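# Press the gauge pin on the magnet-marked post

## Task

Find the one post on the checking fixture that has a yellow magnet on it. Press that post's gauge pin fully home and keep it pressed for at least one second; it is fine if the spring pushes it back out afterwards. Do not touch the other three pins, and do not move the magnet.

## Robot and tools

Robot: two UR20-type arms, left_arm and right_arm, each ending in a Robotiq 2F-85 two-finger gripper with a wrist camera. The cameras are cam_left_wrist and cam_right_wrist, both 896x504. The gripper fingers point along the gripper's +z axis and open and close along its y axis. A camera block sticks out about 10 cm toward the gripper's +x and turns with it. end_effector_position is the point between the pads when closed. Fingertips reach about 19 mm past it when closed and about 6 mm when fully open.

Frames: the scene frame has its origin at table-top height, midway between the nominal arm bases, with +z up and +x out over the table. left_arm is on the +y side. Real bases: left_arm at (+0.060, +0.928, 0) m, right_arm at (-0.064, -0.817, 0) m, each turned slightly about z. Hand positions, orientations, velocities and Hand targets are reported in that arm's own base frame. Motion offsets are taken along the current Hand target's own axes, not along the base or scene axes. Printed poses can be wrong by a few centimetres.

execute_actions(actions, cameras): actions is a list of actions. Each action is a table of 1 to 15 rows, one row per 1/30 s step; a short table repeats its last row to fill 15 steps. Every row holds 18 numbers in [-1, 1], covering both arms even if only one moves: left dx, dy, dz, rx, ry, rz, gripper position, force_limit, speed, then the same nine for the right arm. dx..rz are an offset from the Hand target as it was when that action began, not from the previous row. Scale: 1.0 means 0.6 m or 180 degrees; rx, ry, rz form one rotation vector. Since each action starts from the current Hand target, sending the same offset twice moves the arm twice. Six zeros re-command the Hand target, which is also how you stop a push. The three gripper numbers are absolute commands: position +1 is fully open (85 mm), about -0.8 is where the pads meet, -1 closes until blocked. force_limit -1..+1 sets motor effort. speed -1, 0, +1 gives roughly 20, 85, 150 mm/s. Both start at +1. To leave a gripper unchanged, resend its last three numbers, because 0 is itself a command. An empty actions list returns state plus images.

move(target, speed, blend, stop_force, zero, blocking, cameras): drives each gripper in a straight line. target is one 18-number row, or a list of up to 15 rows, in the same layout and scale as above. Every row is an offset from the Hand targets at the start of the move, not from the previous row. speed is the top path speed in m/s, 0.002 to 4.2, default 0.25; rotation may reach twice that in rad/s. It can be one value or one per target. blend (m) rounds corners in a list; 0 means a stop at each point. stop_force (N, 6 to 120, shared by both arms) ends an arm's path when its wrist sensor feels that much push against its motion. It is not reliable while the gripper rotates. Leave it out when backing away from something you are pressing. zero (default true, only with stop_force) re-zeroes the sensor first. blocking=false returns early but cannot be used with stop_force. The whole move is capped at 10 s, and paths do not avoid obstacles. The result adds a move: line such as done, off_target, moving, held or fault, plus the limits that acted, e.g. paced or held.

wait(seconds 0..10) holds the last commands; a running move keeps going. stop brakes a running move. zoom_image(camera, region=[x0,y0,x1,y1] pixels, at most 504x504) enlarges part of that camera's newest image. zero_wrist_force(arm) re-zeroes that arm's force sensor. read_manual returns licence text only. finished_scene(scene) ends the scene and cannot be undone.

Results: joint positions and torques, end-effector pose and velocities, Hand target, Tool commands, wrist force and torque in the gripper's own axes (with the peak since the last reading), and motor temperatures. object_status: 0 moving, 1 blocked while opening, 2 blocked while closing (a grip), 3 reached the requested position or pads met. position_measured is in counts: 3 open, 78 about 60 mm, 130 about 40 mm, 180 about 20 mm, 230 closed. Each call commands an orientation no more than 32 degrees from the measured one. A gripper often rests slightly short of its Hand target; the next command asks for it again.

Cautions: the arms are stiff, so a target even slightly beyond a firm contact can cause a fault. For the pin, approach slowly, use a modest stop_force and a small press depth, then back off with the pose zeroed or reversed. A net outside force near 150 N (plus or minus 25 N), or contact torque at a joint limit (wrist joints 98.4 N m, elbow 398, shoulder 678), stops that arm for 10 s. Keep the arms away from each other, since a press between them can fail the scene. Do not let anything fall off the table or hit fixed objects. Motors that hold loads or push against unreachable poses heat up: a MOTOR HOT line appears at 70 °C, and at 85 °C the arm is braked for 30 to 60 s. Avoid paths passing near an arm's own base.

Each tool is called as name(argument=value, ...), one argument or row to a line, values as JSON.

## Session

execute_actions(
  actions=[],
)

Scene clock: 0.00 s.
left_arm: end_effector_position=(+1.6020, +0.5513, +0.3701) position_measured=3 object_status=3 end_effector_quat_wxyz=(-0.049, +0.940, +0.190, +0.279) | right_arm: end_effector_position=(+0.4481, +0.4679, +0.3319) position_measured=3 object_status=3 end_effector_quat_wxyz=(-0.272, +0.502, +0.649, +0.503)
Joint positions: left_arm=[0.193 -0.686 0.985 -2.439 -1.472 -3.319] | right_arm=[4.007 -1.969 -2.772 1.193 2.076 2.519]
Joint velocities: within noise
Joint torques (N m): no reading
Motor temperatures (°C): left_arm=[24 35 26 39 34 34] | right_arm=[28 36 36 37 34 38]
Wrist force (N): no reading
Wrist torque (N m): no reading
Wrist force, peak (N): no reading
Hand target: left_arm +1.6020, +0.5513, +0.3701; -0.049, +0.940, +0.190, +0.279 | right_arm +0.4481, +0.4679, +0.3319; -0.272, +0.502, +0.649, +0.503
Tool commands: left_gripper/position=+1.0 left_gripper/force_limit=+1.0 left_gripper/speed=+1.0 right_gripper/position=+1.0 right_gripper/force_limit=+1.0 right_gripper/speed=+1.0
camera_calibration:
cam_left_wrist: T_world_to_cam=[[0.359759, -0.933045, -0.000644322, -0.0546982], [-0.905937, -0.349141, -0.239538, 1.75183], [0.223274, 0.0867594, -0.970887, 0.0836019], [0, 0, 0, 1]] pos_world=[1.58806, 0.553346, 0.500761]
cam_right_wrist: T_world_to_cam=[[0.936397, -0.0141338, 0.350658, -0.517198], [0.256442, -0.654562, -0.711187, 0.443258], [0.239579, 0.755877, -0.609305, -0.132345], [0, 0, 0, 1]] pos_world=[0.40234, 0.382866, 0.41596]

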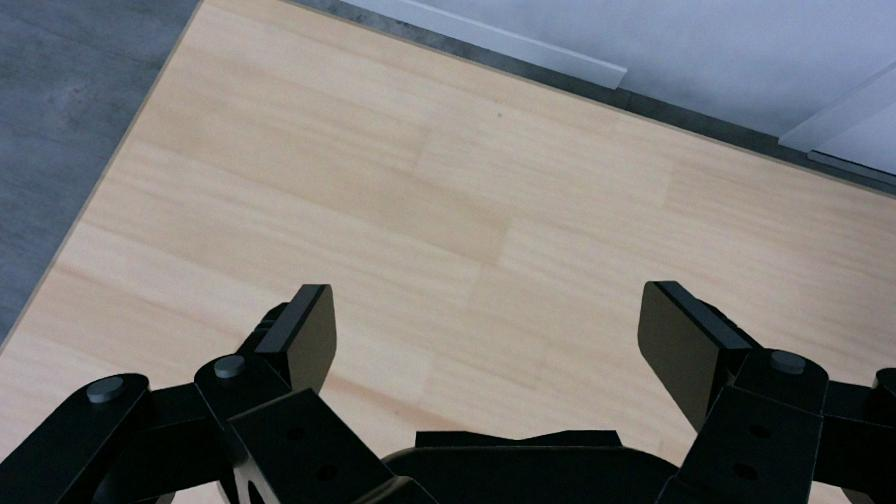

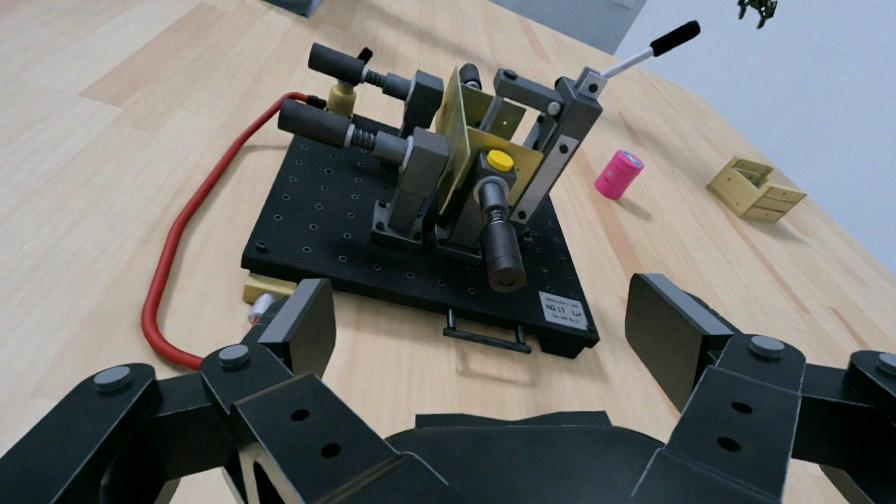

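move(
  target=[0,0,0,0,0,0,1,1,1,-0.235,0.1267,0.191,0.0271,0.1211,0.1218,-1,-1,0],
  cameras=["cam_right_wrist"],
)

Scene clock: 2.40 s.
left_arm: end_effector_position=(+1.6020, +0.5513, +0.3701) position_measured=3 object_status=3 end_effector_quat_wxyz=(-0.049, +0.940, +0.190, +0.279) | right_arm: end_effector_position=(+0.5210, +0.4938, +0.2600) position_measured=232 object_status=3 end_effector_quat_wxyz=(-0.394, +0.507, +0.579, +0.503)
Joint positions: left_arm=[0.193 -0.686 0.985 -2.439 -1.472 -3.319] | right_arm=[3.846 -2.286 -2.589 1.468 2.365 2.764]
Joint torques (N m): left_arm=[2.86 -272.76 -104.71 -11.26 0.7 -0.78] | right_arm=[20.75 154.05 -23.35 1.29 -3.64 -6.92]
Wrist force (N): left_arm=[0.2 0.1 -0.1] | right_arm=[-0.5 -0.7 -0.9]
Wrist torque (N m): left_arm=[0.01 -0.04 0.00] | right_arm=[-0.40 0.24 -0.06]
Wrist force, peak (N): left_arm=[0.6 -0.5 -0.3] | right_arm=[-14.4 6.7 6.6]
Hand target: left_arm +1.6020, +0.5513, +0.3701; -0.049, +0.940, +0.190, +0.279 | right_arm +0.5210, +0.4938, +0.2601; -0.394, +0.507, +0.579, +0.503 (not the last commanded pose)
Off the commanded pose: left_arm 0.000 m, 0 deg | right_arm 0.091 m, 15 deg.
move: held (right_arm; a check stopped the path); limits=held
pose unreachable (right arm): on one or more control steps of this call, first in action 0 (counted from 0), this arm could not follow its commanded pose, so it was not sent that pose on those steps. It may still have moved: this result reports where it is.
cause: moving toward the commanded pose would bring two parts of the arm too close to each other (its gripper and another part of the arm, with joints 4 (wrist 1) to 6 (wrist 3) between them, 15 mm apart when it was first held).
camera_calibration:
cam_right_wrist: T_world_to_cam=[[0.988302, -0.0182616, 0.151412, -0.533], [0.122721, -0.494211, -0.860636, 0.419685], [0.090546, 0.86915, -0.486189, -0.223418], [0, 0, 0, 1]] pos_world=[0.49549, 0.391863, 0.333275]
Images, in order (width x height): cam_right_wrist 896x504.

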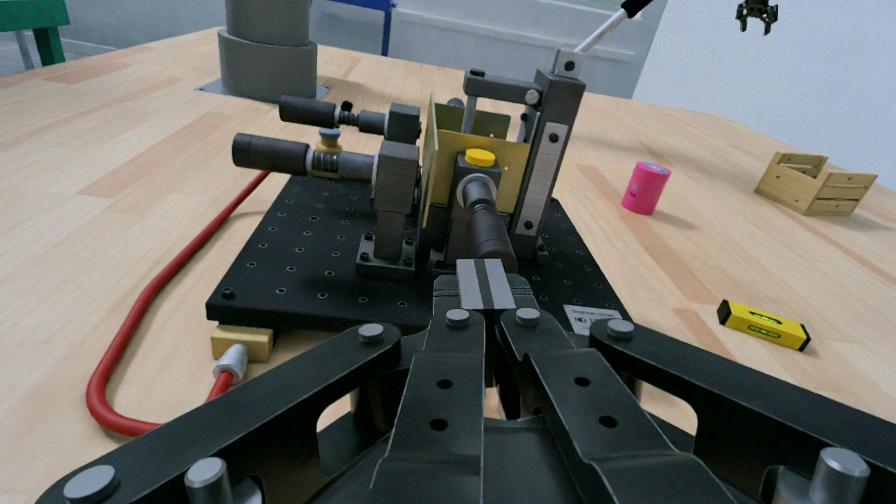

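zoom_image(
  camera="cam_right_wrist",
  region=[400, 130, 580, 290],
)

Scaled by 2.800 from the camera's 896x504 image, which has a finer 1280x720 frame.

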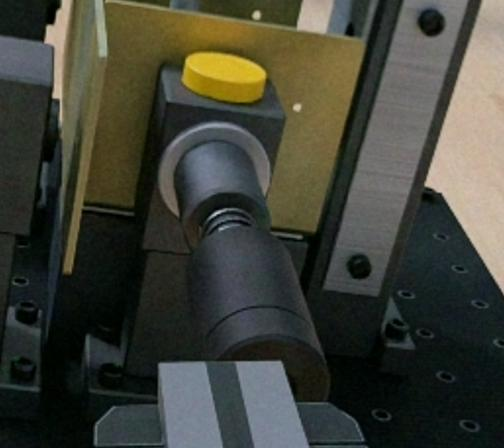

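move(
  target=[0,0,0,0,0,0,1,1,1,-0.1308,0.0367,0.2828,0,0.0605,0,-1,-1,0],
  cameras=["cam_right_wrist"],
)

zoom_image(
  camera="cam_right_wrist",
  region=[380, 150, 620, 310],
)

Scene clock: 4.73 s.
left_arm: end_effector_position=(+1.6020, +0.5513, +0.3701) position_measured=3 object_status=3 end_effector_quat_wxyz=(-0.049, +0.940, +0.190, +0.279) | right_arm: end_effector_position=(+0.5331, +0.5380, +0.2294) position_measured=232 object_status=3 end_effector_quat_wxyz=(-0.410, +0.493, +0.568, +0.516)
Joint positions: left_arm=[0.193 -0.686 0.985 -2.439 -1.472 -3.319] | right_arm=[3.886 -2.375 -2.516 1.565 2.346 2.827]
Joint torques (N m): left_arm=[5.12 -272.25 -102.23 -11.5 1.03 -0.41] | right_arm=[-25.21 172.34 -20.43 -1.42 5.55 -6.52]
Wrist force (N): left_arm=[0.1 0.0 -0.2] | right_arm=[-0.4 -1.1 -0.4]
Wrist torque (N m): left_arm=[0.01 -0.02 0.00] | right_arm=[-0.28 0.26 -0.08]
Wrist force, peak (N): left_arm=[0.5 0.0 0.0] | right_arm=[-13.9 1.3 14.4]
Hand target: left_arm +1.6020, +0.5513, +0.3701; -0.049, +0.940, +0.190, +0.279 | right_arm +0.5331, +0.5379, +0.2294; -0.410, +0.493, +0.568, +0.516 (not the last commanded pose)
Off the commanded pose: left_arm 0.000 m, 0 deg | right_arm 0.133 m, 8 deg.
move: held (right_arm; a check stopped the path); limits=held
pose unreachable (right arm): on one or more control steps of this call, first in action 0 (counted from 0), this arm could not follow its commanded pose, so it was not sent that pose on those steps. It may still have moved: this result reports where it is.
cause: moving toward the commanded pose would bring two parts of the arm too close to each other (its gripper and another part of the arm, with joints 4 (wrist 1) to 6 (wrist 3) between them, 6 mm apart when it was first held).
camera_calibration:
cam_right_wrist: T_world_to_cam=[[0.988367, -0.0141831, 0.151424, -0.54173], [0.129257, -0.44633, -0.885484, 0.390158], [0.0801438, 0.894756, -0.439304, -0.296875], [0, 0, 0, 1]] pos_world=[0.50879, 0.432087, 0.297091]
Images, in order (width x height): cam_right_wrist 896x504.

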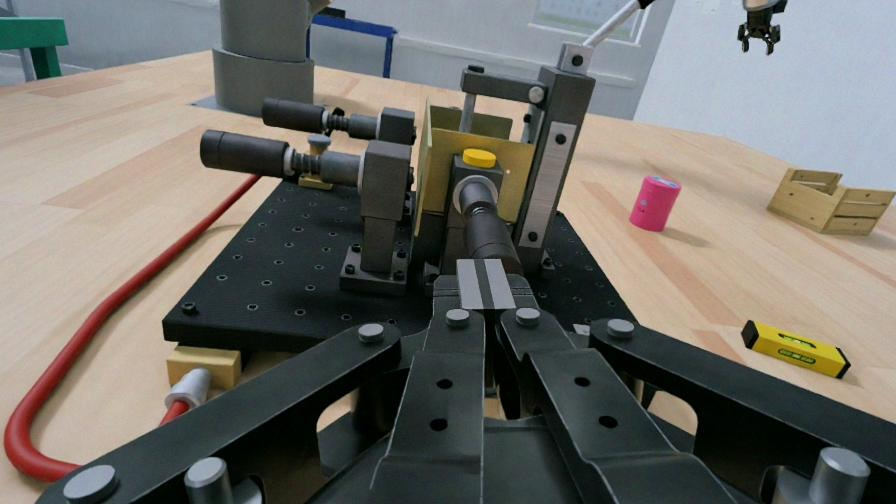

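Scaled by 2.100 from the camera's 896x504 image, which has a finer 1280x720 frame.

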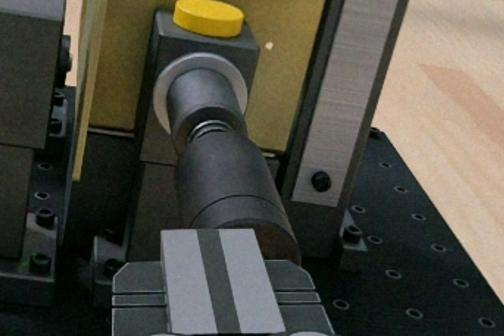

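move(
  target=[0,0,0,0,0,0,1,1,1,-0.103,0.0285,0.1947,0.0426,0.0266,0.5567,-1,-1,0],
  speed=0.4,
  cameras=["cam_right_wrist"],
)

zoom_image(
  camera="cam_right_wrist",
  region=[340, 110, 620, 350],
)

Scene clock: 7.00 s.
left_arm: end_effector_position=(+1.6020, +0.5513, +0.3701) position_measured=3 object_status=3 end_effector_quat_wxyz=(-0.049, +0.940, +0.190, +0.279) | right_arm: end_effector_position=(+0.5424, +0.5685, +0.2086) position_measured=232 object_status=3 end_effector_quat_wxyz=(-0.537, +0.603, +0.439, +0.394)
Joint positions: left_arm=[0.193 -0.686 0.985 -2.439 -1.472 -3.319] | right_arm=[3.898 -2.415 -2.458 1.566 2.375 3.331]
Joint torques (N m): left_arm=[2.86 -273.81 -102.14 -11.6 1.01 -0.57] | right_arm=[-21.33 177.57 -24.17 0.22 -3.72 -6.62]
Wrist force (N): left_arm=[0.3 0.0 -0.5] | right_arm=[-1.0 0.3 -0.4]
Wrist torque (N m): left_arm=[0.00 -0.06 -0.01] | right_arm=[0.06 0.45 -0.24]
Wrist force, peak (N): left_arm=[0.6 -0.2 -0.2] | right_arm=[-2.1 1.7 2.5]
Hand target: left_arm +1.6020, +0.5513, +0.3701; -0.049, +0.940, +0.190, +0.279 | right_arm +0.5425, +0.5684, +0.2087; -0.537, +0.603, +0.439, +0.394 (not the last commanded pose)
Off the commanded pose: left_arm 0.000 m, 0 deg | right_arm 0.095 m, 73 deg.
move: held (right_arm; a check stopped the path); limits=held
pose unreachable (right arm): on one or more control steps of this call, first in action 0 (counted from 0), this arm could not follow its commanded pose, so it was not sent that pose on those steps. It may still have moved: this result reports where it is.
cause: moving toward the commanded pose would bring two parts of the arm too close to each other (its gripper and another part of the arm, with joints 4 (wrist 1) to 6 (wrist 3) between them, 3 mm apart when it was first held).
camera_calibration:
cam_right_wrist: T_world_to_cam=[[0.943193, -0.0337747, -0.330523, -0.411226], [-0.313662, -0.418549, -0.85231, 0.601726], [-0.109554, 0.907566, -0.405367, -0.24542], [0, 0, 0, 1]] pos_world=[0.549718, 0.460697, 0.277453]
Images, in order (width x height): cam_right_wrist 896x504.

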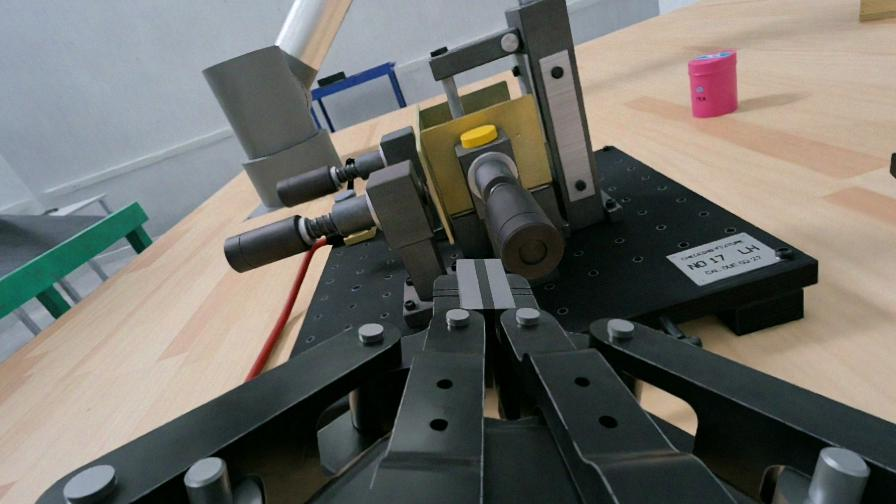

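Scaled by 1.800 from the camera's 896x504 image, which has a finer 1280x720 frame.

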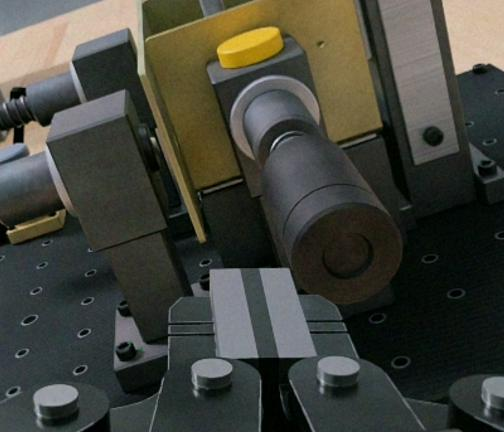

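move(
  target=[
    [0,0,0,0,0,0,1,1,1,0.0513,0.0247,0.0483,-0.0449,-0.2952,-0.0916,-1,-1,0],
    [0,0,0,0,0,0,1,1,1,-0.0352,0.0518,0.1508,-0.0449,-0.2952,-0.0916,-1,-1,0],
  ],
  blend=0.015,
  cameras=["cam_right_wrist"],
)

zoom_image(
  camera="cam_right_wrist",
  region=[340, 110, 620, 350],
)

Scene clock: 11.10 s.
left_arm: end_effector_position=(+1.6020, +0.5513, +0.3701) position_measured=3 object_status=3 end_effector_quat_wxyz=(-0.049, +0.940, +0.190, +0.279) | right_arm: end_effector_position=(+0.5660, +0.6548, +0.1692) position_measured=232 object_status=3 end_effector_quat_wxyz=(-0.182, +0.683, +0.683, +0.183)
Joint positions: left_arm=[0.193 -0.686 0.985 -2.439 -1.472 -3.319] | right_arm=[4.125 -1.891 -2.391 0.017 1.851 2.618]
Joint torques (N m): left_arm=[0.02 -275.22 -103.73 -11.72 1.18 -0.49] | right_arm=[17.82 94.78 68.41 16.7 -4.11 4.61]
Wrist force (N): left_arm=[0.5 0.0 -0.1] | right_arm=[-0.3 1.2 1.5]
Wrist torque (N m): left_arm=[0.00 -0.09 0.00] | right_arm=[0.84 0.37 -0.63]
Wrist force, peak (N): left_arm=[0.6 -0.3 -0.3] | right_arm=[0.2 1.1 4.4]
Hand target: left_arm +1.6020, +0.5513, +0.3701; -0.049, +0.940, +0.190, +0.279 | right_arm +0.5660, +0.6549, +0.1690; -0.182, +0.683, +0.683, +0.183
Off the commanded pose: left_arm 0.000 m, 0 deg | right_arm 0.000 m, 0 deg.
move: done
camera_calibration:
cam_right_wrist: T_world_to_cam=[[0.999528, -0.0224588, -0.0209483, -0.535272], [-0.0261178, -0.980446, -0.195047, 0.705569], [-0.0161581, 0.195502, -0.98057, 0.173553], [0, 0, 0, 1]] pos_world=[0.556252, 0.64582, 0.296587]
Images, in order (width x height): cam_right_wrist 896x504.

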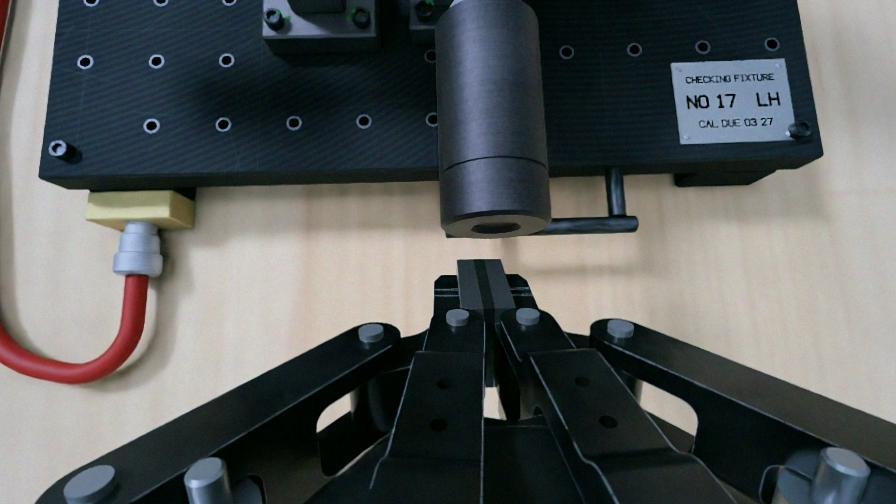

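Scaled by 1.800 from the camera's 896x504 image, which has a finer 1280x720 frame.

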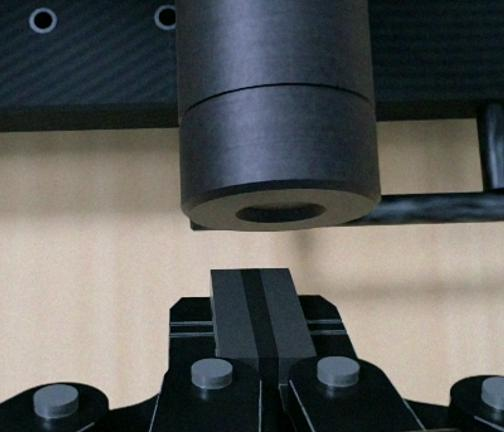

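move(
  target=[0,0,0,0,0,0,1,1,1,0.0722,0.005,0.0417,0,0,0,-1,-1,0],
  speed=0.02,
  stop_force=60,
  cameras=["cam_right_wrist"],
)

Scene clock: 14.30 s.
left_arm: end_effector_position=(+1.6020, +0.5513, +0.3701) position_measured=3 object_status=3 end_effector_quat_wxyz=(-0.049, +0.940, +0.190, +0.279) | right_arm: end_effector_position=(+0.5678, +0.6844, +0.1689) position_measured=232 object_status=3 end_effector_quat_wxyz=(-0.182, +0.683, +0.683, +0.183)
Joint positions: left_arm=[0.193 -0.686 0.985 -2.439 -1.472 -3.319] | right_arm=[4.145 -1.908 -2.362 0.01 1.842 2.637]
Joint torques (N m): left_arm=[-0.19 -276.03 -101.97 -11.53 1.47 -1.04] | right_arm=[11.15 150.24 79.5 27.73 15.29 -7.12]
Wrist force (N): left_arm=[0.5 0.0 0.0] | right_arm=[-46.2 6.2 -15.0]
Wrist torque (N m): left_arm=[0.01 -0.09 0.00] | right_arm=[0.87 -0.15 -0.51]
Wrist force, peak (N): left_arm=[0.3 -0.5 -0.2] | right_arm=[-87.3 -4.2 -82.9]
Hand target: left_arm +1.6020, +0.5513, +0.3701; -0.049, +0.940, +0.190, +0.279 | right_arm +0.5678, +0.6844, +0.1689; -0.182, +0.683, +0.683, +0.183 (not the last commanded pose)
Off the commanded pose: left_arm 0.000 m, 0 deg | right_arm 0.021 m, 0 deg.
move: contact (right_arm)
camera_calibration:
cam_right_wrist: T_world_to_cam=[[0.999526, -0.0225624, -0.0209591, -0.536238], [-0.0262169, -0.980501, -0.194758, 0.734582], [-0.0161562, 0.195215, -0.980627, 0.167711], [0, 0, 0, 1]] pos_world=[0.557952, 0.67542, 0.296288]
Images, in order (width x height): cam_right_wrist 896x504.

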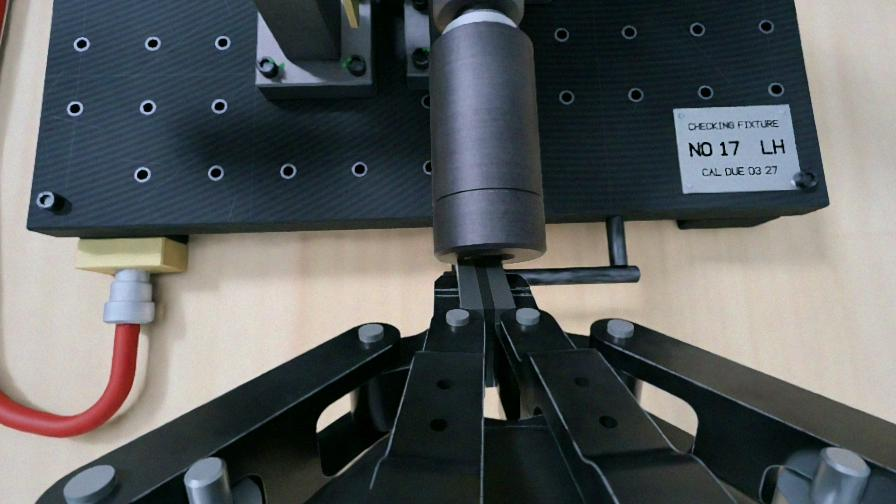

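zoom_image(
  camera="cam_right_wrist",
  region=[400, 0, 580, 130],
)

Scaled by 2.800 from the camera's 896x504 image, which has a finer 1280x720 frame.

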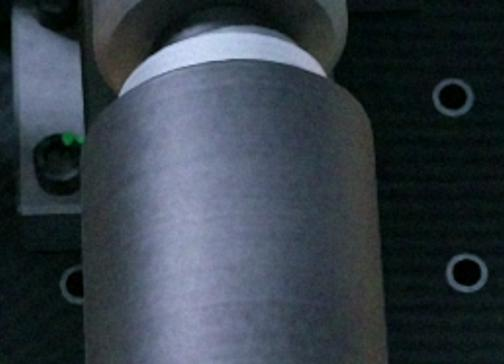

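move(
  target=[0,0,0,0,0,0,1,1,1,0.00144,0,0.00083,0,0,0,-1,-1,0],
  speed=0.004,
  stop_force=40,
)

wait(
  seconds=1.2,
)

Scene clock: 15.77 s.
left_arm: end_effector_position=(+1.6020, +0.5513, +0.3701) position_measured=3 object_status=3 end_effector_quat_wxyz=(-0.049, +0.940, +0.190, +0.279) | right_arm: end_effector_position=(+0.5678, +0.6847, +0.1689) position_measured=232 object_status=3 end_effector_quat_wxyz=(-0.182, +0.683, +0.683, +0.183)
Joint positions: left_arm=[0.193 -0.686 0.985 -2.439 -1.472 -3.319] | right_arm=[4.145 -1.908 -2.362 0.01 1.841 2.637]
Joint torques (N m): left_arm=[3.15 -269.8 -98.7 -11.64 0.79 -0.76] | right_arm=[46.73 123.2 113.78 28.22 15.81 -5.26]
Wrist force (N): left_arm=[0.3 -0.1 0.0] | right_arm=[-80.9 -0.3 -54.7]
Wrist torque (N m): left_arm=[-0.01 -0.05 0.00] | right_arm=[0.94 -0.12 -0.71]
Wrist force, peak (N): left_arm=[0.4 -0.3 -0.3] | right_arm=[-81.3 -0.3 -54.7]
Hand target: left_arm +1.6020, +0.5513, +0.3701; -0.049, +0.940, +0.190, +0.279 | right_arm +0.5678, +0.6847, +0.1689; -0.182, +0.683, +0.683, +0.183 (not the last commanded pose)
Off the commanded pose: left_arm 0.000 m, 0 deg | right_arm 0.001 m, 0 deg.
move: contact (right_arm)

Scene clock: 16.97 s.
left_arm: end_effector_position=(+1.6020, +0.5513, +0.3701) position_measured=3 object_status=3 end_effector_quat_wxyz=(-0.049, +0.940, +0.190, +0.279) | right_arm: end_effector_position=(+0.5678, +0.6847, +0.1689) position_measured=232 object_status=3 end_effector_quat_wxyz=(-0.182, +0.683, +0.683, +0.183)
Joint positions: left_arm=[0.193 -0.686 0.985 -2.439 -1.472 -3.319] | right_arm=[4.145 -1.908 -2.362 0.01 1.841 2.637]
Joint torques (N m): left_arm=[0.33 -270.68 -102.6 -11.84 1.07 -1.27] | right_arm=[34.96 126.96 106.48 31.04 19.21 -6.98]
Wrist force (N): left_arm=[0.3 -0.2 -0.4] | right_arm=[-77.2 0.5 -54.5]
Wrist torque (N m): left_arm=[-0.03 -0.05 0.00] | right_arm=[0.87 -0.08 -0.68]
Wrist force, peak (N): left_arm=[0.6 0.1 -0.2] | right_arm=[-81.1 -0.3 -54.8]
Hand target: left_arm +1.6020, +0.5513, +0.3701; -0.049, +0.940, +0.190, +0.279 | right_arm +0.5678, +0.6847, +0.1689; -0.182, +0.683, +0.683, +0.183 (not the last commanded pose)
Tool commands: left_gripper/position=+1.0 left_gripper/force_limit=+1.0 left_gripper/speed=+1.0 right_gripper/position=-1.0 right_gripper/force_limit=-1.0 right_gripper/speed=+0.0
Off the commanded pose: left_arm 0.000 m, 0 deg | right_arm 0.001 m, 0 deg.
wait: 1.20 s; at rest by 0.17 s

move(
  target=[0,0,0,0,0,0,1,1,1,-0.0722,0,-0.0417,0,0,0,-1,-1,0],
  speed=0.06,
)

finished_scene(
  scene=2,
)

Scene clock: 18.30 s.
left_arm: end_effector_position=(+1.6020, +0.5513, +0.3701) position_measured=3 object_status=3 end_effector_quat_wxyz=(-0.049, +0.940, +0.190, +0.279) | right_arm: end_effector_position=(+0.5678, +0.6349, +0.1690) position_measured=232 object_status=3 end_effector_quat_wxyz=(-0.182, +0.683, +0.683, +0.183)
Joint positions: left_arm=[0.193 -0.686 0.985 -2.439 -1.472 -3.319] | right_arm=[4.107 -1.882 -2.407 0.019 1.858 2.601]
Joint torques (N m): left_arm=[-0.11 -275.39 -102.29 -11.8 1.19 -0.94] | right_arm=[-29.72 144.08 36.51 17.23 6.15 -5.42]
Wrist force (N): left_arm=[0.3 -0.3 -0.2] | right_arm=[1.7 0.1 3.9]
Wrist torque (N m): left_arm=[-0.05 -0.06 -0.01] | right_arm=[0.59 -0.03 -0.22]
Wrist force, peak (N): left_arm=[0.3 -0.3 -0.2] | right_arm=[-77.2 0.8 -54.5]
Hand target: left_arm +1.6020, +0.5513, +0.3701; -0.049, +0.940, +0.190, +0.279 | right_arm +0.5678, +0.6347, +0.1690; -0.182, +0.683, +0.683, +0.183
Off the commanded pose: left_arm 0.000 m, 0 deg | right_arm 0.000 m, 0 deg.
move: done

The scene is finished: the task was done.


## Next scene

The same job, from a new start.

execute_actions(
  actions=[],
)

Scene clock: 0.00 s.
left_arm: end_effector_position=(+0.3071, -0.4220, +0.1602) position_measured=3 object_status=3 end_effector_quat_wxyz=(+0.066, +0.956, -0.074, +0.275) | right_arm: end_effector_position=(+0.4900, -0.3027, +0.2369) position_measured=3 object_status=3 end_effector_quat_wxyz=(+0.548, -0.467, -0.511, -0.471)
Joint positions: left_arm=[-1.763 -1.739 2.857 -2.766 -1.003 1.555] | right_arm=[2.511 -2.074 -2.06 -2.212 2.389 -0.015]
Joint velocities: within noise
Joint torques (N m): no reading
Motor temperatures (°C): left_arm=[24 35 26 38 34 33] | right_arm=[28 35 35 36 33 38]
Wrist force (N): no reading
Wrist torque (N m): no reading
Wrist force, peak (N): no reading
Hand target: left_arm +0.3071, -0.4220, +0.1602; +0.066, +0.956, -0.074, +0.275 | right_arm +0.4900, -0.3027, +0.2369; +0.548, -0.467, -0.511, -0.471
Tool commands: left_gripper/position=+1.0 left_gripper/force_limit=+1.0 left_gripper/speed=+1.0 right_gripper/position=+1.0 right_gripper/force_limit=+1.0 right_gripper/speed=+1.0
camera_calibration:
cam_left_wrist: T_world_to_cam=[[-0.204299, -0.976285, 0.0716159, -0.353754], [-0.955218, 0.182823, -0.232669, 0.427195], [0.214058, -0.115943, -0.969916, 0.170568], [0, 0, 0, 1]] pos_world=[0.299281, -0.40369, 0.290166]
cam_right_wrist: T_world_to_cam=[[0.98966, 0.130322, -0.059914, -0.419077], [-0.0206188, -0.284112, -0.958569, 0.167032], [-0.141945, 0.949893, -0.278487, 0.549542], [0, 0, 0, 1]] pos_world=[0.496192, -0.419935, 0.288044]

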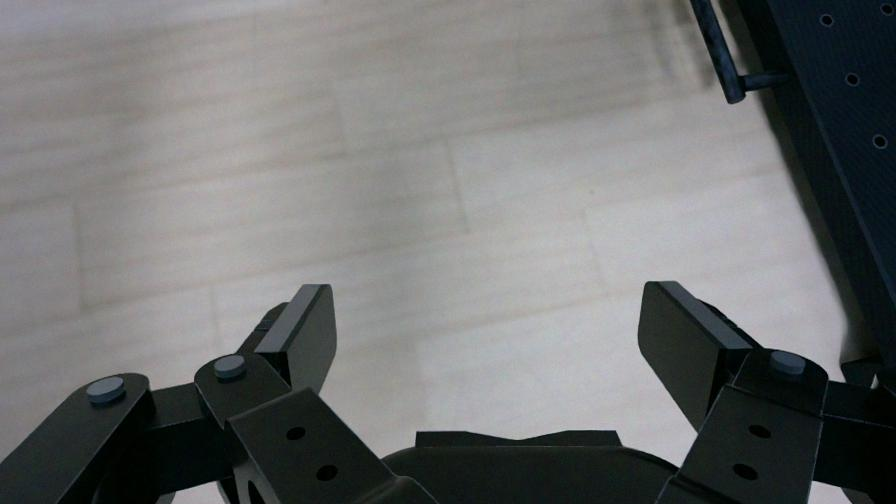

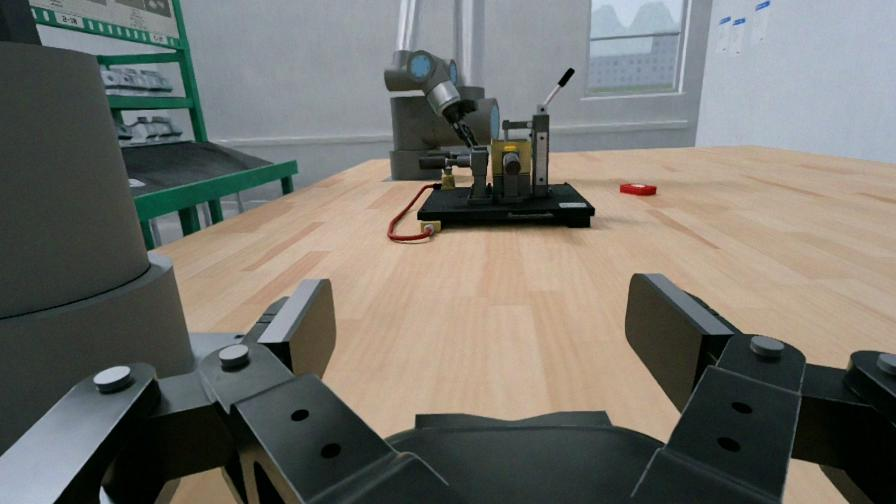

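zoom_image(
  camera="cam_right_wrist",
  region=[380, 60, 620, 250],
)

Scaled by 2.100 from the camera's 896x504 image, which has a finer 1280x720 frame.

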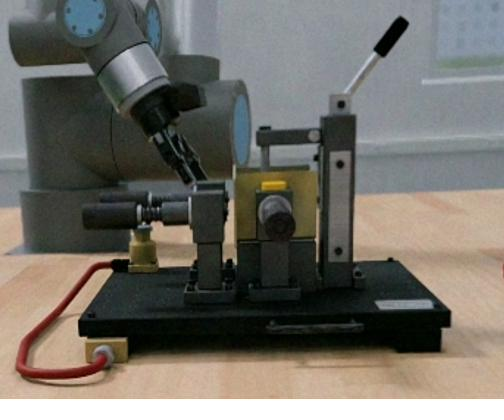

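move(
  target=[0,0,0,0,0,0,1,1,1,0.164,0.2338,0.739,-0.0406,-0.3462,0.0107,-1,-1,0],
  speed=0.4,
)

execute_actions(
  actions=[],
)

Scene clock: 3.17 s.
left_arm: end_effector_position=(+0.3071, -0.4220, +0.1602) position_measured=3 object_status=3 end_effector_quat_wxyz=(+0.066, +0.956, -0.074, +0.275) | right_arm: end_effector_position=(+0.5793, +0.1503, +0.3498) position_measured=232 object_status=3 end_effector_quat_wxyz=(-0.183, +0.683, +0.683, +0.183)
Joint positions: left_arm=[-1.763 -1.739 2.857 -2.766 -1.003 1.555] | right_arm=[3.465 -1.371 -2.469 -0.692 2.064 1.94]
Joint torques (N m): left_arm=[-2.32 -13.03 -53.08 -9.73 3.12 -1.53] | right_arm=[24.76 47.24 96.46 15.85 -2.46 6.14]
Wrist force (N): left_arm=[0.0 0.0 -0.3] | right_arm=[-0.9 1.8 1.7]
Wrist torque (N m): left_arm=[0.00 0.01 0.00] | right_arm=[1.12 0.15 -0.62]
Wrist force, peak (N): left_arm=[0.3 0.3 -0.4] | right_arm=[4.4 2.8 2.6]
Hand target: left_arm +0.3071, -0.4220, +0.1602; +0.066, +0.956, -0.074, +0.275 | right_arm +0.5793, +0.1503, +0.3498; -0.183, +0.683, +0.683, +0.183
Off the commanded pose: left_arm 0.000 m, 0 deg | right_arm 0.000 m, 0 deg.
move: done

Scene clock: 3.17 s.
left_arm: end_effector_position=(+0.3071, -0.4220, +0.1602) position_measured=3 object_status=3 end_effector_quat_wxyz=(+0.066, +0.956, -0.074, +0.275) | right_arm: end_effector_position=(+0.5793, +0.1503, +0.3498) position_measured=232 object_status=3 end_effector_quat_wxyz=(-0.183, +0.683, +0.683, +0.183)
Joint positions: left_arm=[-1.763 -1.739 2.857 -2.766 -1.003 1.555] | right_arm=[3.465 -1.371 -2.469 -0.692 2.064 1.94]
Joint velocities: within noise
Joint torques (N m): left_arm=[-2.32 -13.03 -53.08 -9.73 3.12 -1.53] | right_arm=[24.76 47.24 96.46 15.85 -2.46 6.14]
Motor temperatures (°C): left_arm=[24 35 26 38 34 33] | right_arm=[28 35 35 36 33 38]
Wrist force (N): left_arm=[0.0 0.0 -0.3] | right_arm=[-0.9 1.8 1.7]
Wrist torque (N m): left_arm=[0.00 0.01 0.00] | right_arm=[1.12 0.15 -0.62]
Wrist force, peak (N): left_arm=[0.0 0.0 -0.3] | right_arm=[-0.9 1.8 1.7]
Hand target: left_arm +0.3071, -0.4220, +0.1602; +0.066, +0.956, -0.074, +0.275 | right_arm +0.5793, +0.1503, +0.3498; -0.183, +0.683, +0.683, +0.183
Tool commands: left_gripper/position=+1.0 left_gripper/force_limit=+1.0 left_gripper/speed=+1.0 right_gripper/position=-1.0 right_gripper/force_limit=-1.0 right_gripper/speed=+0.0
Off the commanded pose: left_arm 0.000 m, 0 deg | right_arm 0.000 m, 0 deg.
camera_calibration:
cam_left_wrist: T_world_to_cam=[[-0.204299, -0.976285, 0.0716159, -0.353754], [-0.955218, 0.182823, -0.232669, 0.427195], [0.214058, -0.115943, -0.969916, 0.170568], [0, 0, 0, 1]] pos_world=[0.299281, -0.40369, 0.290166]
cam_right_wrist: T_world_to_cam=[[0.99953, -0.0219679, -0.021374, -0.555981], [-0.0257246, -0.980398, -0.19534, 0.246416], [-0.0166639, 0.195798, -0.980503, 0.449703], [0, 0, 0, 1]] pos_world=[0.569552, 0.141322, 0.477186]

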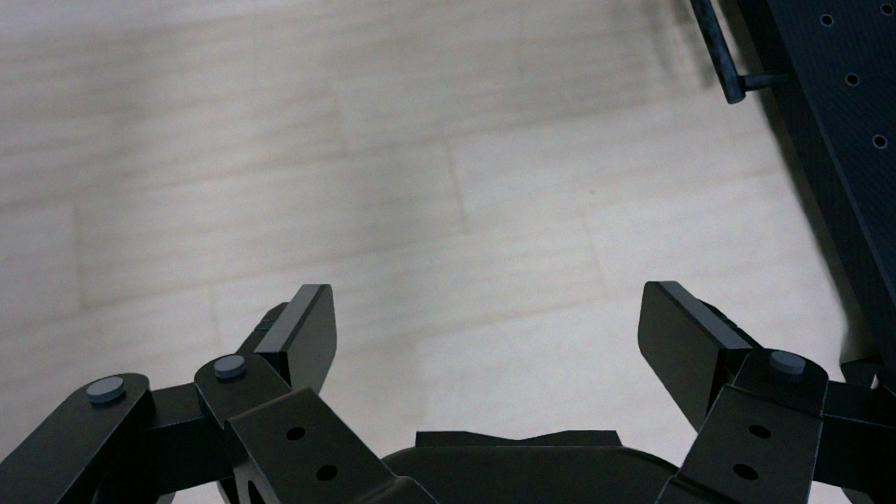

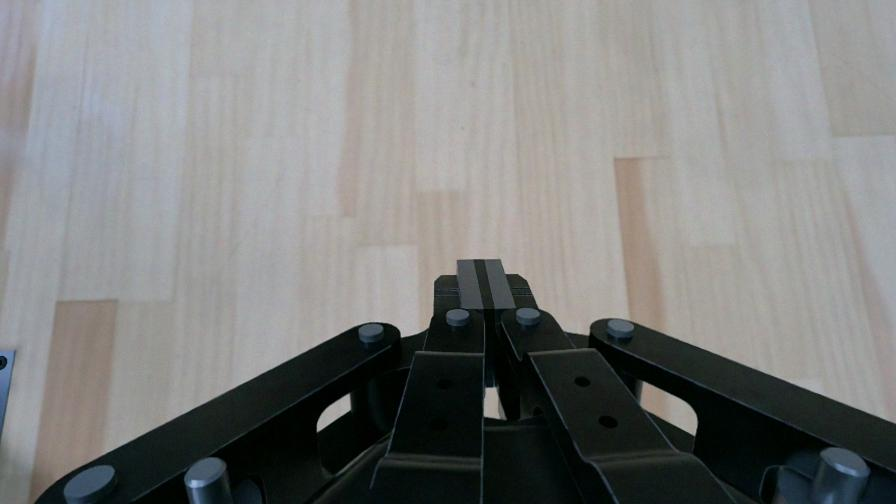

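move(
  target=[0,0,0,0,0,0,1,1,1,0.516,-0.172,0.606,0,0,0,-1,-1,0],
  cameras=["cam_right_wrist"],
  speed=0.35,
)

zoom_image(
  camera="cam_right_wrist",
  region=[300, 0, 700, 300],
)

Scene clock: 5.47 s.
left_arm: end_effector_position=(+0.3071, -0.4220, +0.1602) position_measured=3 object_status=3 end_effector_quat_wxyz=(+0.066, +0.956, -0.074, +0.275) | right_arm: end_effector_position=(+0.4760, +0.5999, +0.1894) position_measured=232 object_status=3 end_effector_quat_wxyz=(-0.183, +0.683, +0.683, +0.183)
Joint positions: left_arm=[-1.763 -1.739 2.857 -2.766 -1.003 1.555] | right_arm=[4.197 -1.782 -2.525 0.059 1.82 2.684]
Joint torques (N m): left_arm=[1.88 -9.58 -55.13 -10.28 3.38 -1.28] | right_arm=[18.59 72.07 68.3 15.99 -3.04 5.83]
Wrist force (N): left_arm=[-0.1 0.2 0.3] | right_arm=[-0.1 1.5 2.0]
Wrist torque (N m): left_arm=[0.04 0.02 0.00] | right_arm=[1.02 0.07 -0.53]
Wrist force, peak (N): left_arm=[0.2 -0.3 -0.4] | right_arm=[2.8 0.6 5.0]
Hand target: left_arm +0.3071, -0.4220, +0.1602; +0.066, +0.956, -0.074, +0.275 | right_arm +0.4760, +0.6001, +0.1893; -0.183, +0.683, +0.683, +0.183
Off the commanded pose: left_arm 0.000 m, 0 deg | right_arm 0.000 m, 0 deg.
move: done
camera_calibration:
cam_right_wrist: T_world_to_cam=[[0.99953, -0.0219707, -0.0213721, -0.44628], [-0.025725, -0.980421, -0.195226, 0.653191], [-0.0166644, 0.195684, -0.980525, 0.202753], [0, 0, 0, 1]] pos_world=[0.466252, 0.590921, 0.316786]
Images, in order (width x height): cam_right_wrist 896x504.

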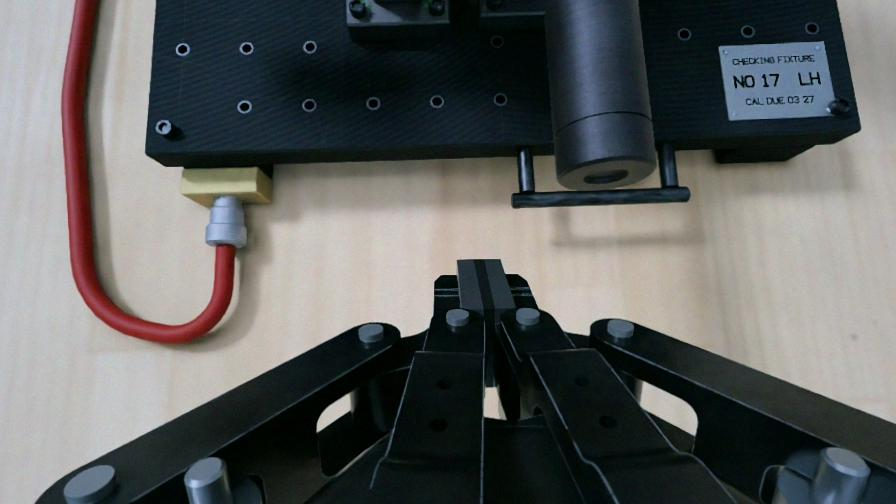

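Scaled by 1.260 from the camera's 896x504 image, which has a finer 1280x720 frame.

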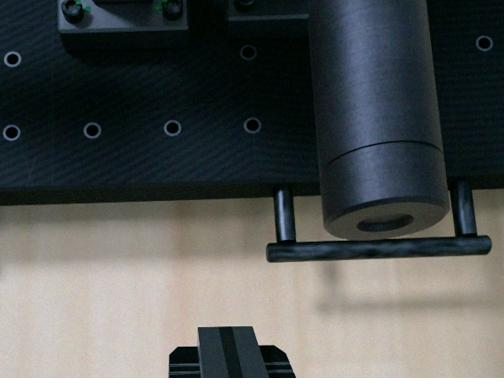

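move(
  target=[0,0,0,0,0,0,1,1,1,0.0047,0.0767,0.0418,0,0,0,-1,-1,0],
)

move(
  target=[0,0,0,0,0,0,1,1,1,0.0722,0,0.0417,0,0,0,-1,-1,0],
  speed=0.016,
  stop_force=60,
  cameras=["cam_right_wrist"],
)

move(
  target=[0,0,0,0,0,0,1,1,1,0.00144,0,0.00083,0,0,0,-1,-1,0],
  speed=0.004,
  stop_force=40,
)

wait(
  seconds=0.8,
)

Scene clock: 7.03 s.
left_arm: end_effector_position=(+0.3071, -0.4220, +0.1602) position_measured=3 object_status=3 end_effector_quat_wxyz=(+0.066, +0.956, -0.074, +0.275) | right_arm: end_effector_position=(+0.5219, +0.6150, +0.1690) position_measured=232 object_status=3 end_effector_quat_wxyz=(-0.183, +0.683, +0.683, +0.183)
Joint positions: left_arm=[-1.763 -1.739 2.857 -2.766 -1.003 1.555] | right_arm=[4.147 -1.849 -2.473 0.063 1.842 2.638]
Joint torques (N m): left_arm=[3.63 -12.09 -57.1 -10.16 3.67 -1.16] | right_arm=[-5.63 95.43 60.72 14.76 5.56 -7.06]
Wrist force (N): left_arm=[0.2 0.2 -0.1] | right_arm=[-0.3 2.0 1.7]
Wrist torque (N m): left_arm=[0.03 -0.04 0.00] | right_arm=[1.18 0.16 -0.20]
Wrist force, peak (N): left_arm=[0.4 0.1 -0.4] | right_arm=[-0.1 3.6 2.3]
Hand target: left_arm +0.3071, -0.4220, +0.1602; +0.066, +0.956, -0.074, +0.275 | right_arm +0.5220, +0.6150, +0.1690; -0.183, +0.683, +0.683, +0.183
Off the commanded pose: left_arm 0.000 m, 0 deg | right_arm 0.000 m, 0 deg.
move: done

Scene clock: 10.63 s.
left_arm: end_effector_position=(+0.3071, -0.4220, +0.1602) position_measured=3 object_status=3 end_effector_quat_wxyz=(+0.066, +0.956, -0.074, +0.275) | right_arm: end_effector_position=(+0.5220, +0.6524, +0.1689) position_measured=232 object_status=3 end_effector_quat_wxyz=(-0.183, +0.683, +0.683, +0.183)
Joint positions: left_arm=[-1.763 -1.739 2.857 -2.766 -1.003 1.555] | right_arm=[4.176 -1.87 -2.439 0.056 1.829 2.665]
Joint torques (N m): left_arm=[-2.59 -9.54 -53.04 -10.48 2.5 -1.56] | right_arm=[8.02 136.17 72.37 27.22 15.01 -7.31]
Wrist force (N): left_arm=[0.0 -0.3 0.2] | right_arm=[-42.9 6.0 -11.8]
Wrist torque (N m): left_arm=[-0.05 0.00 0.00] | right_arm=[1.05 -0.22 -0.45]
Wrist force, peak (N): left_arm=[-0.3 0.2 0.1] | right_arm=[-74.8 -1.0 -70.9]
Hand target: left_arm +0.3071, -0.4220, +0.1602; +0.066, +0.956, -0.074, +0.275 | right_arm +0.5220, +0.6524, +0.1689; -0.183, +0.683, +0.683, +0.183 (not the last commanded pose)
Off the commanded pose: left_arm 0.000 m, 0 deg | right_arm 0.013 m, 0 deg.
move: contact (right_arm)
camera_calibration:
cam_right_wrist: T_world_to_cam=[[0.999528, -0.0220714, -0.0213879, -0.49147], [-0.0258252, -0.980437, -0.19513, 0.701975], [-0.0166628, 0.19559, -0.980544, 0.173192], [0, 0, 0, 1]] pos_world=[0.512252, 0.643521, 0.296287]
Images, in order (width x height): cam_right_wrist 896x504.

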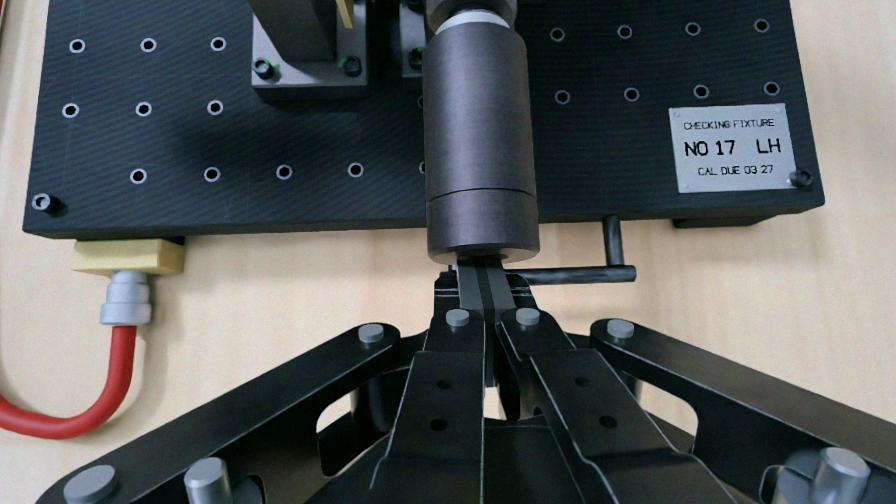

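Scene clock: 11.57 s.
left_arm: end_effector_position=(+0.3071, -0.4220, +0.1602) position_measured=3 object_status=3 end_effector_quat_wxyz=(+0.066, +0.956, -0.074, +0.275) | right_arm: end_effector_position=(+0.5220, +0.6528, +0.1689) position_measured=232 object_status=3 end_effector_quat_wxyz=(-0.183, +0.683, +0.683, +0.183)
Joint positions: left_arm=[-1.763 -1.739 2.857 -2.766 -1.003 1.555] | right_arm=[4.176 -1.87 -2.438 0.056 1.828 2.666]
Joint torques (N m): left_arm=[-2.92 -13.66 -57.18 -10 2.36 -0.98] | right_arm=[42.13 108.03 108.03 27.91 15.56 -6.05]
Wrist force (N): left_arm=[0.2 0.1 -0.1] | right_arm=[-76.8 1.3 -52.1]
Wrist torque (N m): left_arm=[0.02 -0.03 0.00] | right_arm=[1.19 -0.29 -0.65]
Wrist force, peak (N): left_arm=[0.5 0.1 -0.3] | right_arm=[-76.4 1.2 -52.7]
Hand target: left_arm +0.3071, -0.4220, +0.1602; +0.066, +0.956, -0.074, +0.275 | right_arm +0.5220, +0.6528, +0.1689; -0.183, +0.683, +0.683, +0.183 (not the last commanded pose)
Off the commanded pose: left_arm 0.000 m, 0 deg | right_arm 0.001 m, 0 deg.
move: contact (right_arm)

Scene clock: 12.37 s.
left_arm: end_effector_position=(+0.3071, -0.4220, +0.1602) position_measured=3 object_status=3 end_effector_quat_wxyz=(+0.066, +0.956, -0.074, +0.275) | right_arm: end_effector_position=(+0.5220, +0.6528, +0.1689) position_measured=232 object_status=3 end_effector_quat_wxyz=(-0.183, +0.683, +0.683, +0.183)
Joint positions: left_arm=[-1.763 -1.739 2.857 -2.766 -1.003 1.555] | right_arm=[4.176 -1.87 -2.438 0.056 1.829 2.666]
Joint torques (N m): left_arm=[1.98 -9.43 -55.82 -10.16 3.29 -1.33] | right_arm=[27.1 117.05 102.69 29.87 17.52 -7.58]
Wrist force (N): left_arm=[-0.3 0.0 0.1] | right_arm=[-74.1 2.2 -51.8]
Wrist torque (N m): left_arm=[0.01 0.05 0.00] | right_arm=[1.15 -0.23 -0.61]
Wrist force, peak (N): left_arm=[-0.1 0.1 -0.5] | right_arm=[-76.9 1.4 -52.5]
Hand target: left_arm +0.3071, -0.4220, +0.1602; +0.066, +0.956, -0.074, +0.275 | right_arm +0.5220, +0.6528, +0.1689; -0.183, +0.683, +0.683, +0.183 (not the last commanded pose)
Tool commands: left_gripper/position=+1.0 left_gripper/force_limit=+1.0 left_gripper/speed=+1.0 right_gripper/position=-1.0 right_gripper/force_limit=-1.0 right_gripper/speed=+0.0
Off the commanded pose: left_arm 0.000 m, 0 deg | right_arm 0.001 m, 0 deg.
wait: 0.80 s; at rest by 0.17 s

wait(
  seconds=0.3,
)

move(
  target=[0,0,0,0,0,0,1,1,1,-0.0722,0,-0.0417,0,0,0,-1,-1,0],
  speed=0.06,
)

finished_scene(
  scene=3,
)

Scene clock: 14.43 s.
left_arm: end_effector_position=(+0.3071, -0.4220, +0.1602) position_measured=3 object_status=3 end_effector_quat_wxyz=(+0.066, +0.956, -0.074, +0.275) | right_arm: end_effector_position=(+0.5220, +0.6528, +0.1689) position_measured=232 object_status=3 end_effector_quat_wxyz=(-0.183, +0.683, +0.683, +0.183)
Joint positions: left_arm=[-1.763 -1.739 2.857 -2.766 -1.003 1.555] | right_arm=[4.176 -1.87 -2.438 0.056 1.829 2.666]
Joint torques (N m): left_arm=[-0.02 -10.74 -55.25 -9.76 2.67 -0.32] | right_arm=[29.02 118.31 102.22 29.41 17.51 -7.48]
Wrist force (N): left_arm=[0.2 0.1 -0.4] | right_arm=[-71.9 2.1 -51.8]
Wrist torque (N m): left_arm=[0.01 -0.03 0.00] | right_arm=[1.18 -0.27 -0.61]
Wrist force, peak (N): left_arm=[0.2 -0.1 -0.5] | right_arm=[-73.6 2.4 -52.0]
Hand target: left_arm +0.3071, -0.4220, +0.1602; +0.066, +0.956, -0.074, +0.275 | right_arm +0.5220, +0.6528, +0.1689; -0.183, +0.683, +0.683, +0.183 (not the last commanded pose)
Tool commands: left_gripper/position=+1.0 left_gripper/force_limit=+1.0 left_gripper/speed=+1.0 right_gripper/position=-1.0 right_gripper/force_limit=-1.0 right_gripper/speed=+0.0
Off the commanded pose: left_arm 0.000 m, 0 deg | right_arm 0.001 m, 0 deg.
wait: 0.30 s; at rest from the start

Scene clock: 15.63 s.
left_arm: end_effector_position=(+0.3071, -0.4220, +0.1602) position_measured=3 object_status=3 end_effector_quat_wxyz=(+0.066, +0.956, -0.074, +0.275) | right_arm: end_effector_position=(+0.5220, +0.6029, +0.1689) position_measured=232 object_status=3 end_effector_quat_wxyz=(-0.183, +0.683, +0.683, +0.183)
Joint positions: left_arm=[-1.763 -1.739 2.857 -2.766 -1.003 1.555] | right_arm=[4.137 -1.843 -2.484 0.065 1.846 2.629]
Joint torques (N m): left_arm=[2.37 -10.17 -56.73 -9.87 2.76 -1.05] | right_arm=[-23.46 110.87 33.83 16.31 5.75 -8.6]
Wrist force (N): left_arm=[-0.1 0.0 -0.2] | right_arm=[-0.7 1.5 1.8]
Wrist torque (N m): left_arm=[0.01 0.02 0.00] | right_arm=[1.07 0.22 -0.20]
Wrist force, peak (N): left_arm=[0.0 0.4 -0.3] | right_arm=[-71.7 2.1 -51.1]
Hand target: left_arm +0.3071, -0.4220, +0.1602; +0.066, +0.956, -0.074, +0.275 | right_arm +0.5220, +0.6027, +0.1689; -0.183, +0.683, +0.683, +0.183
Off the commanded pose: left_arm 0.000 m, 0 deg | right_arm 0.000 m, 0 deg.
move: done

The scene is finished: the task was done.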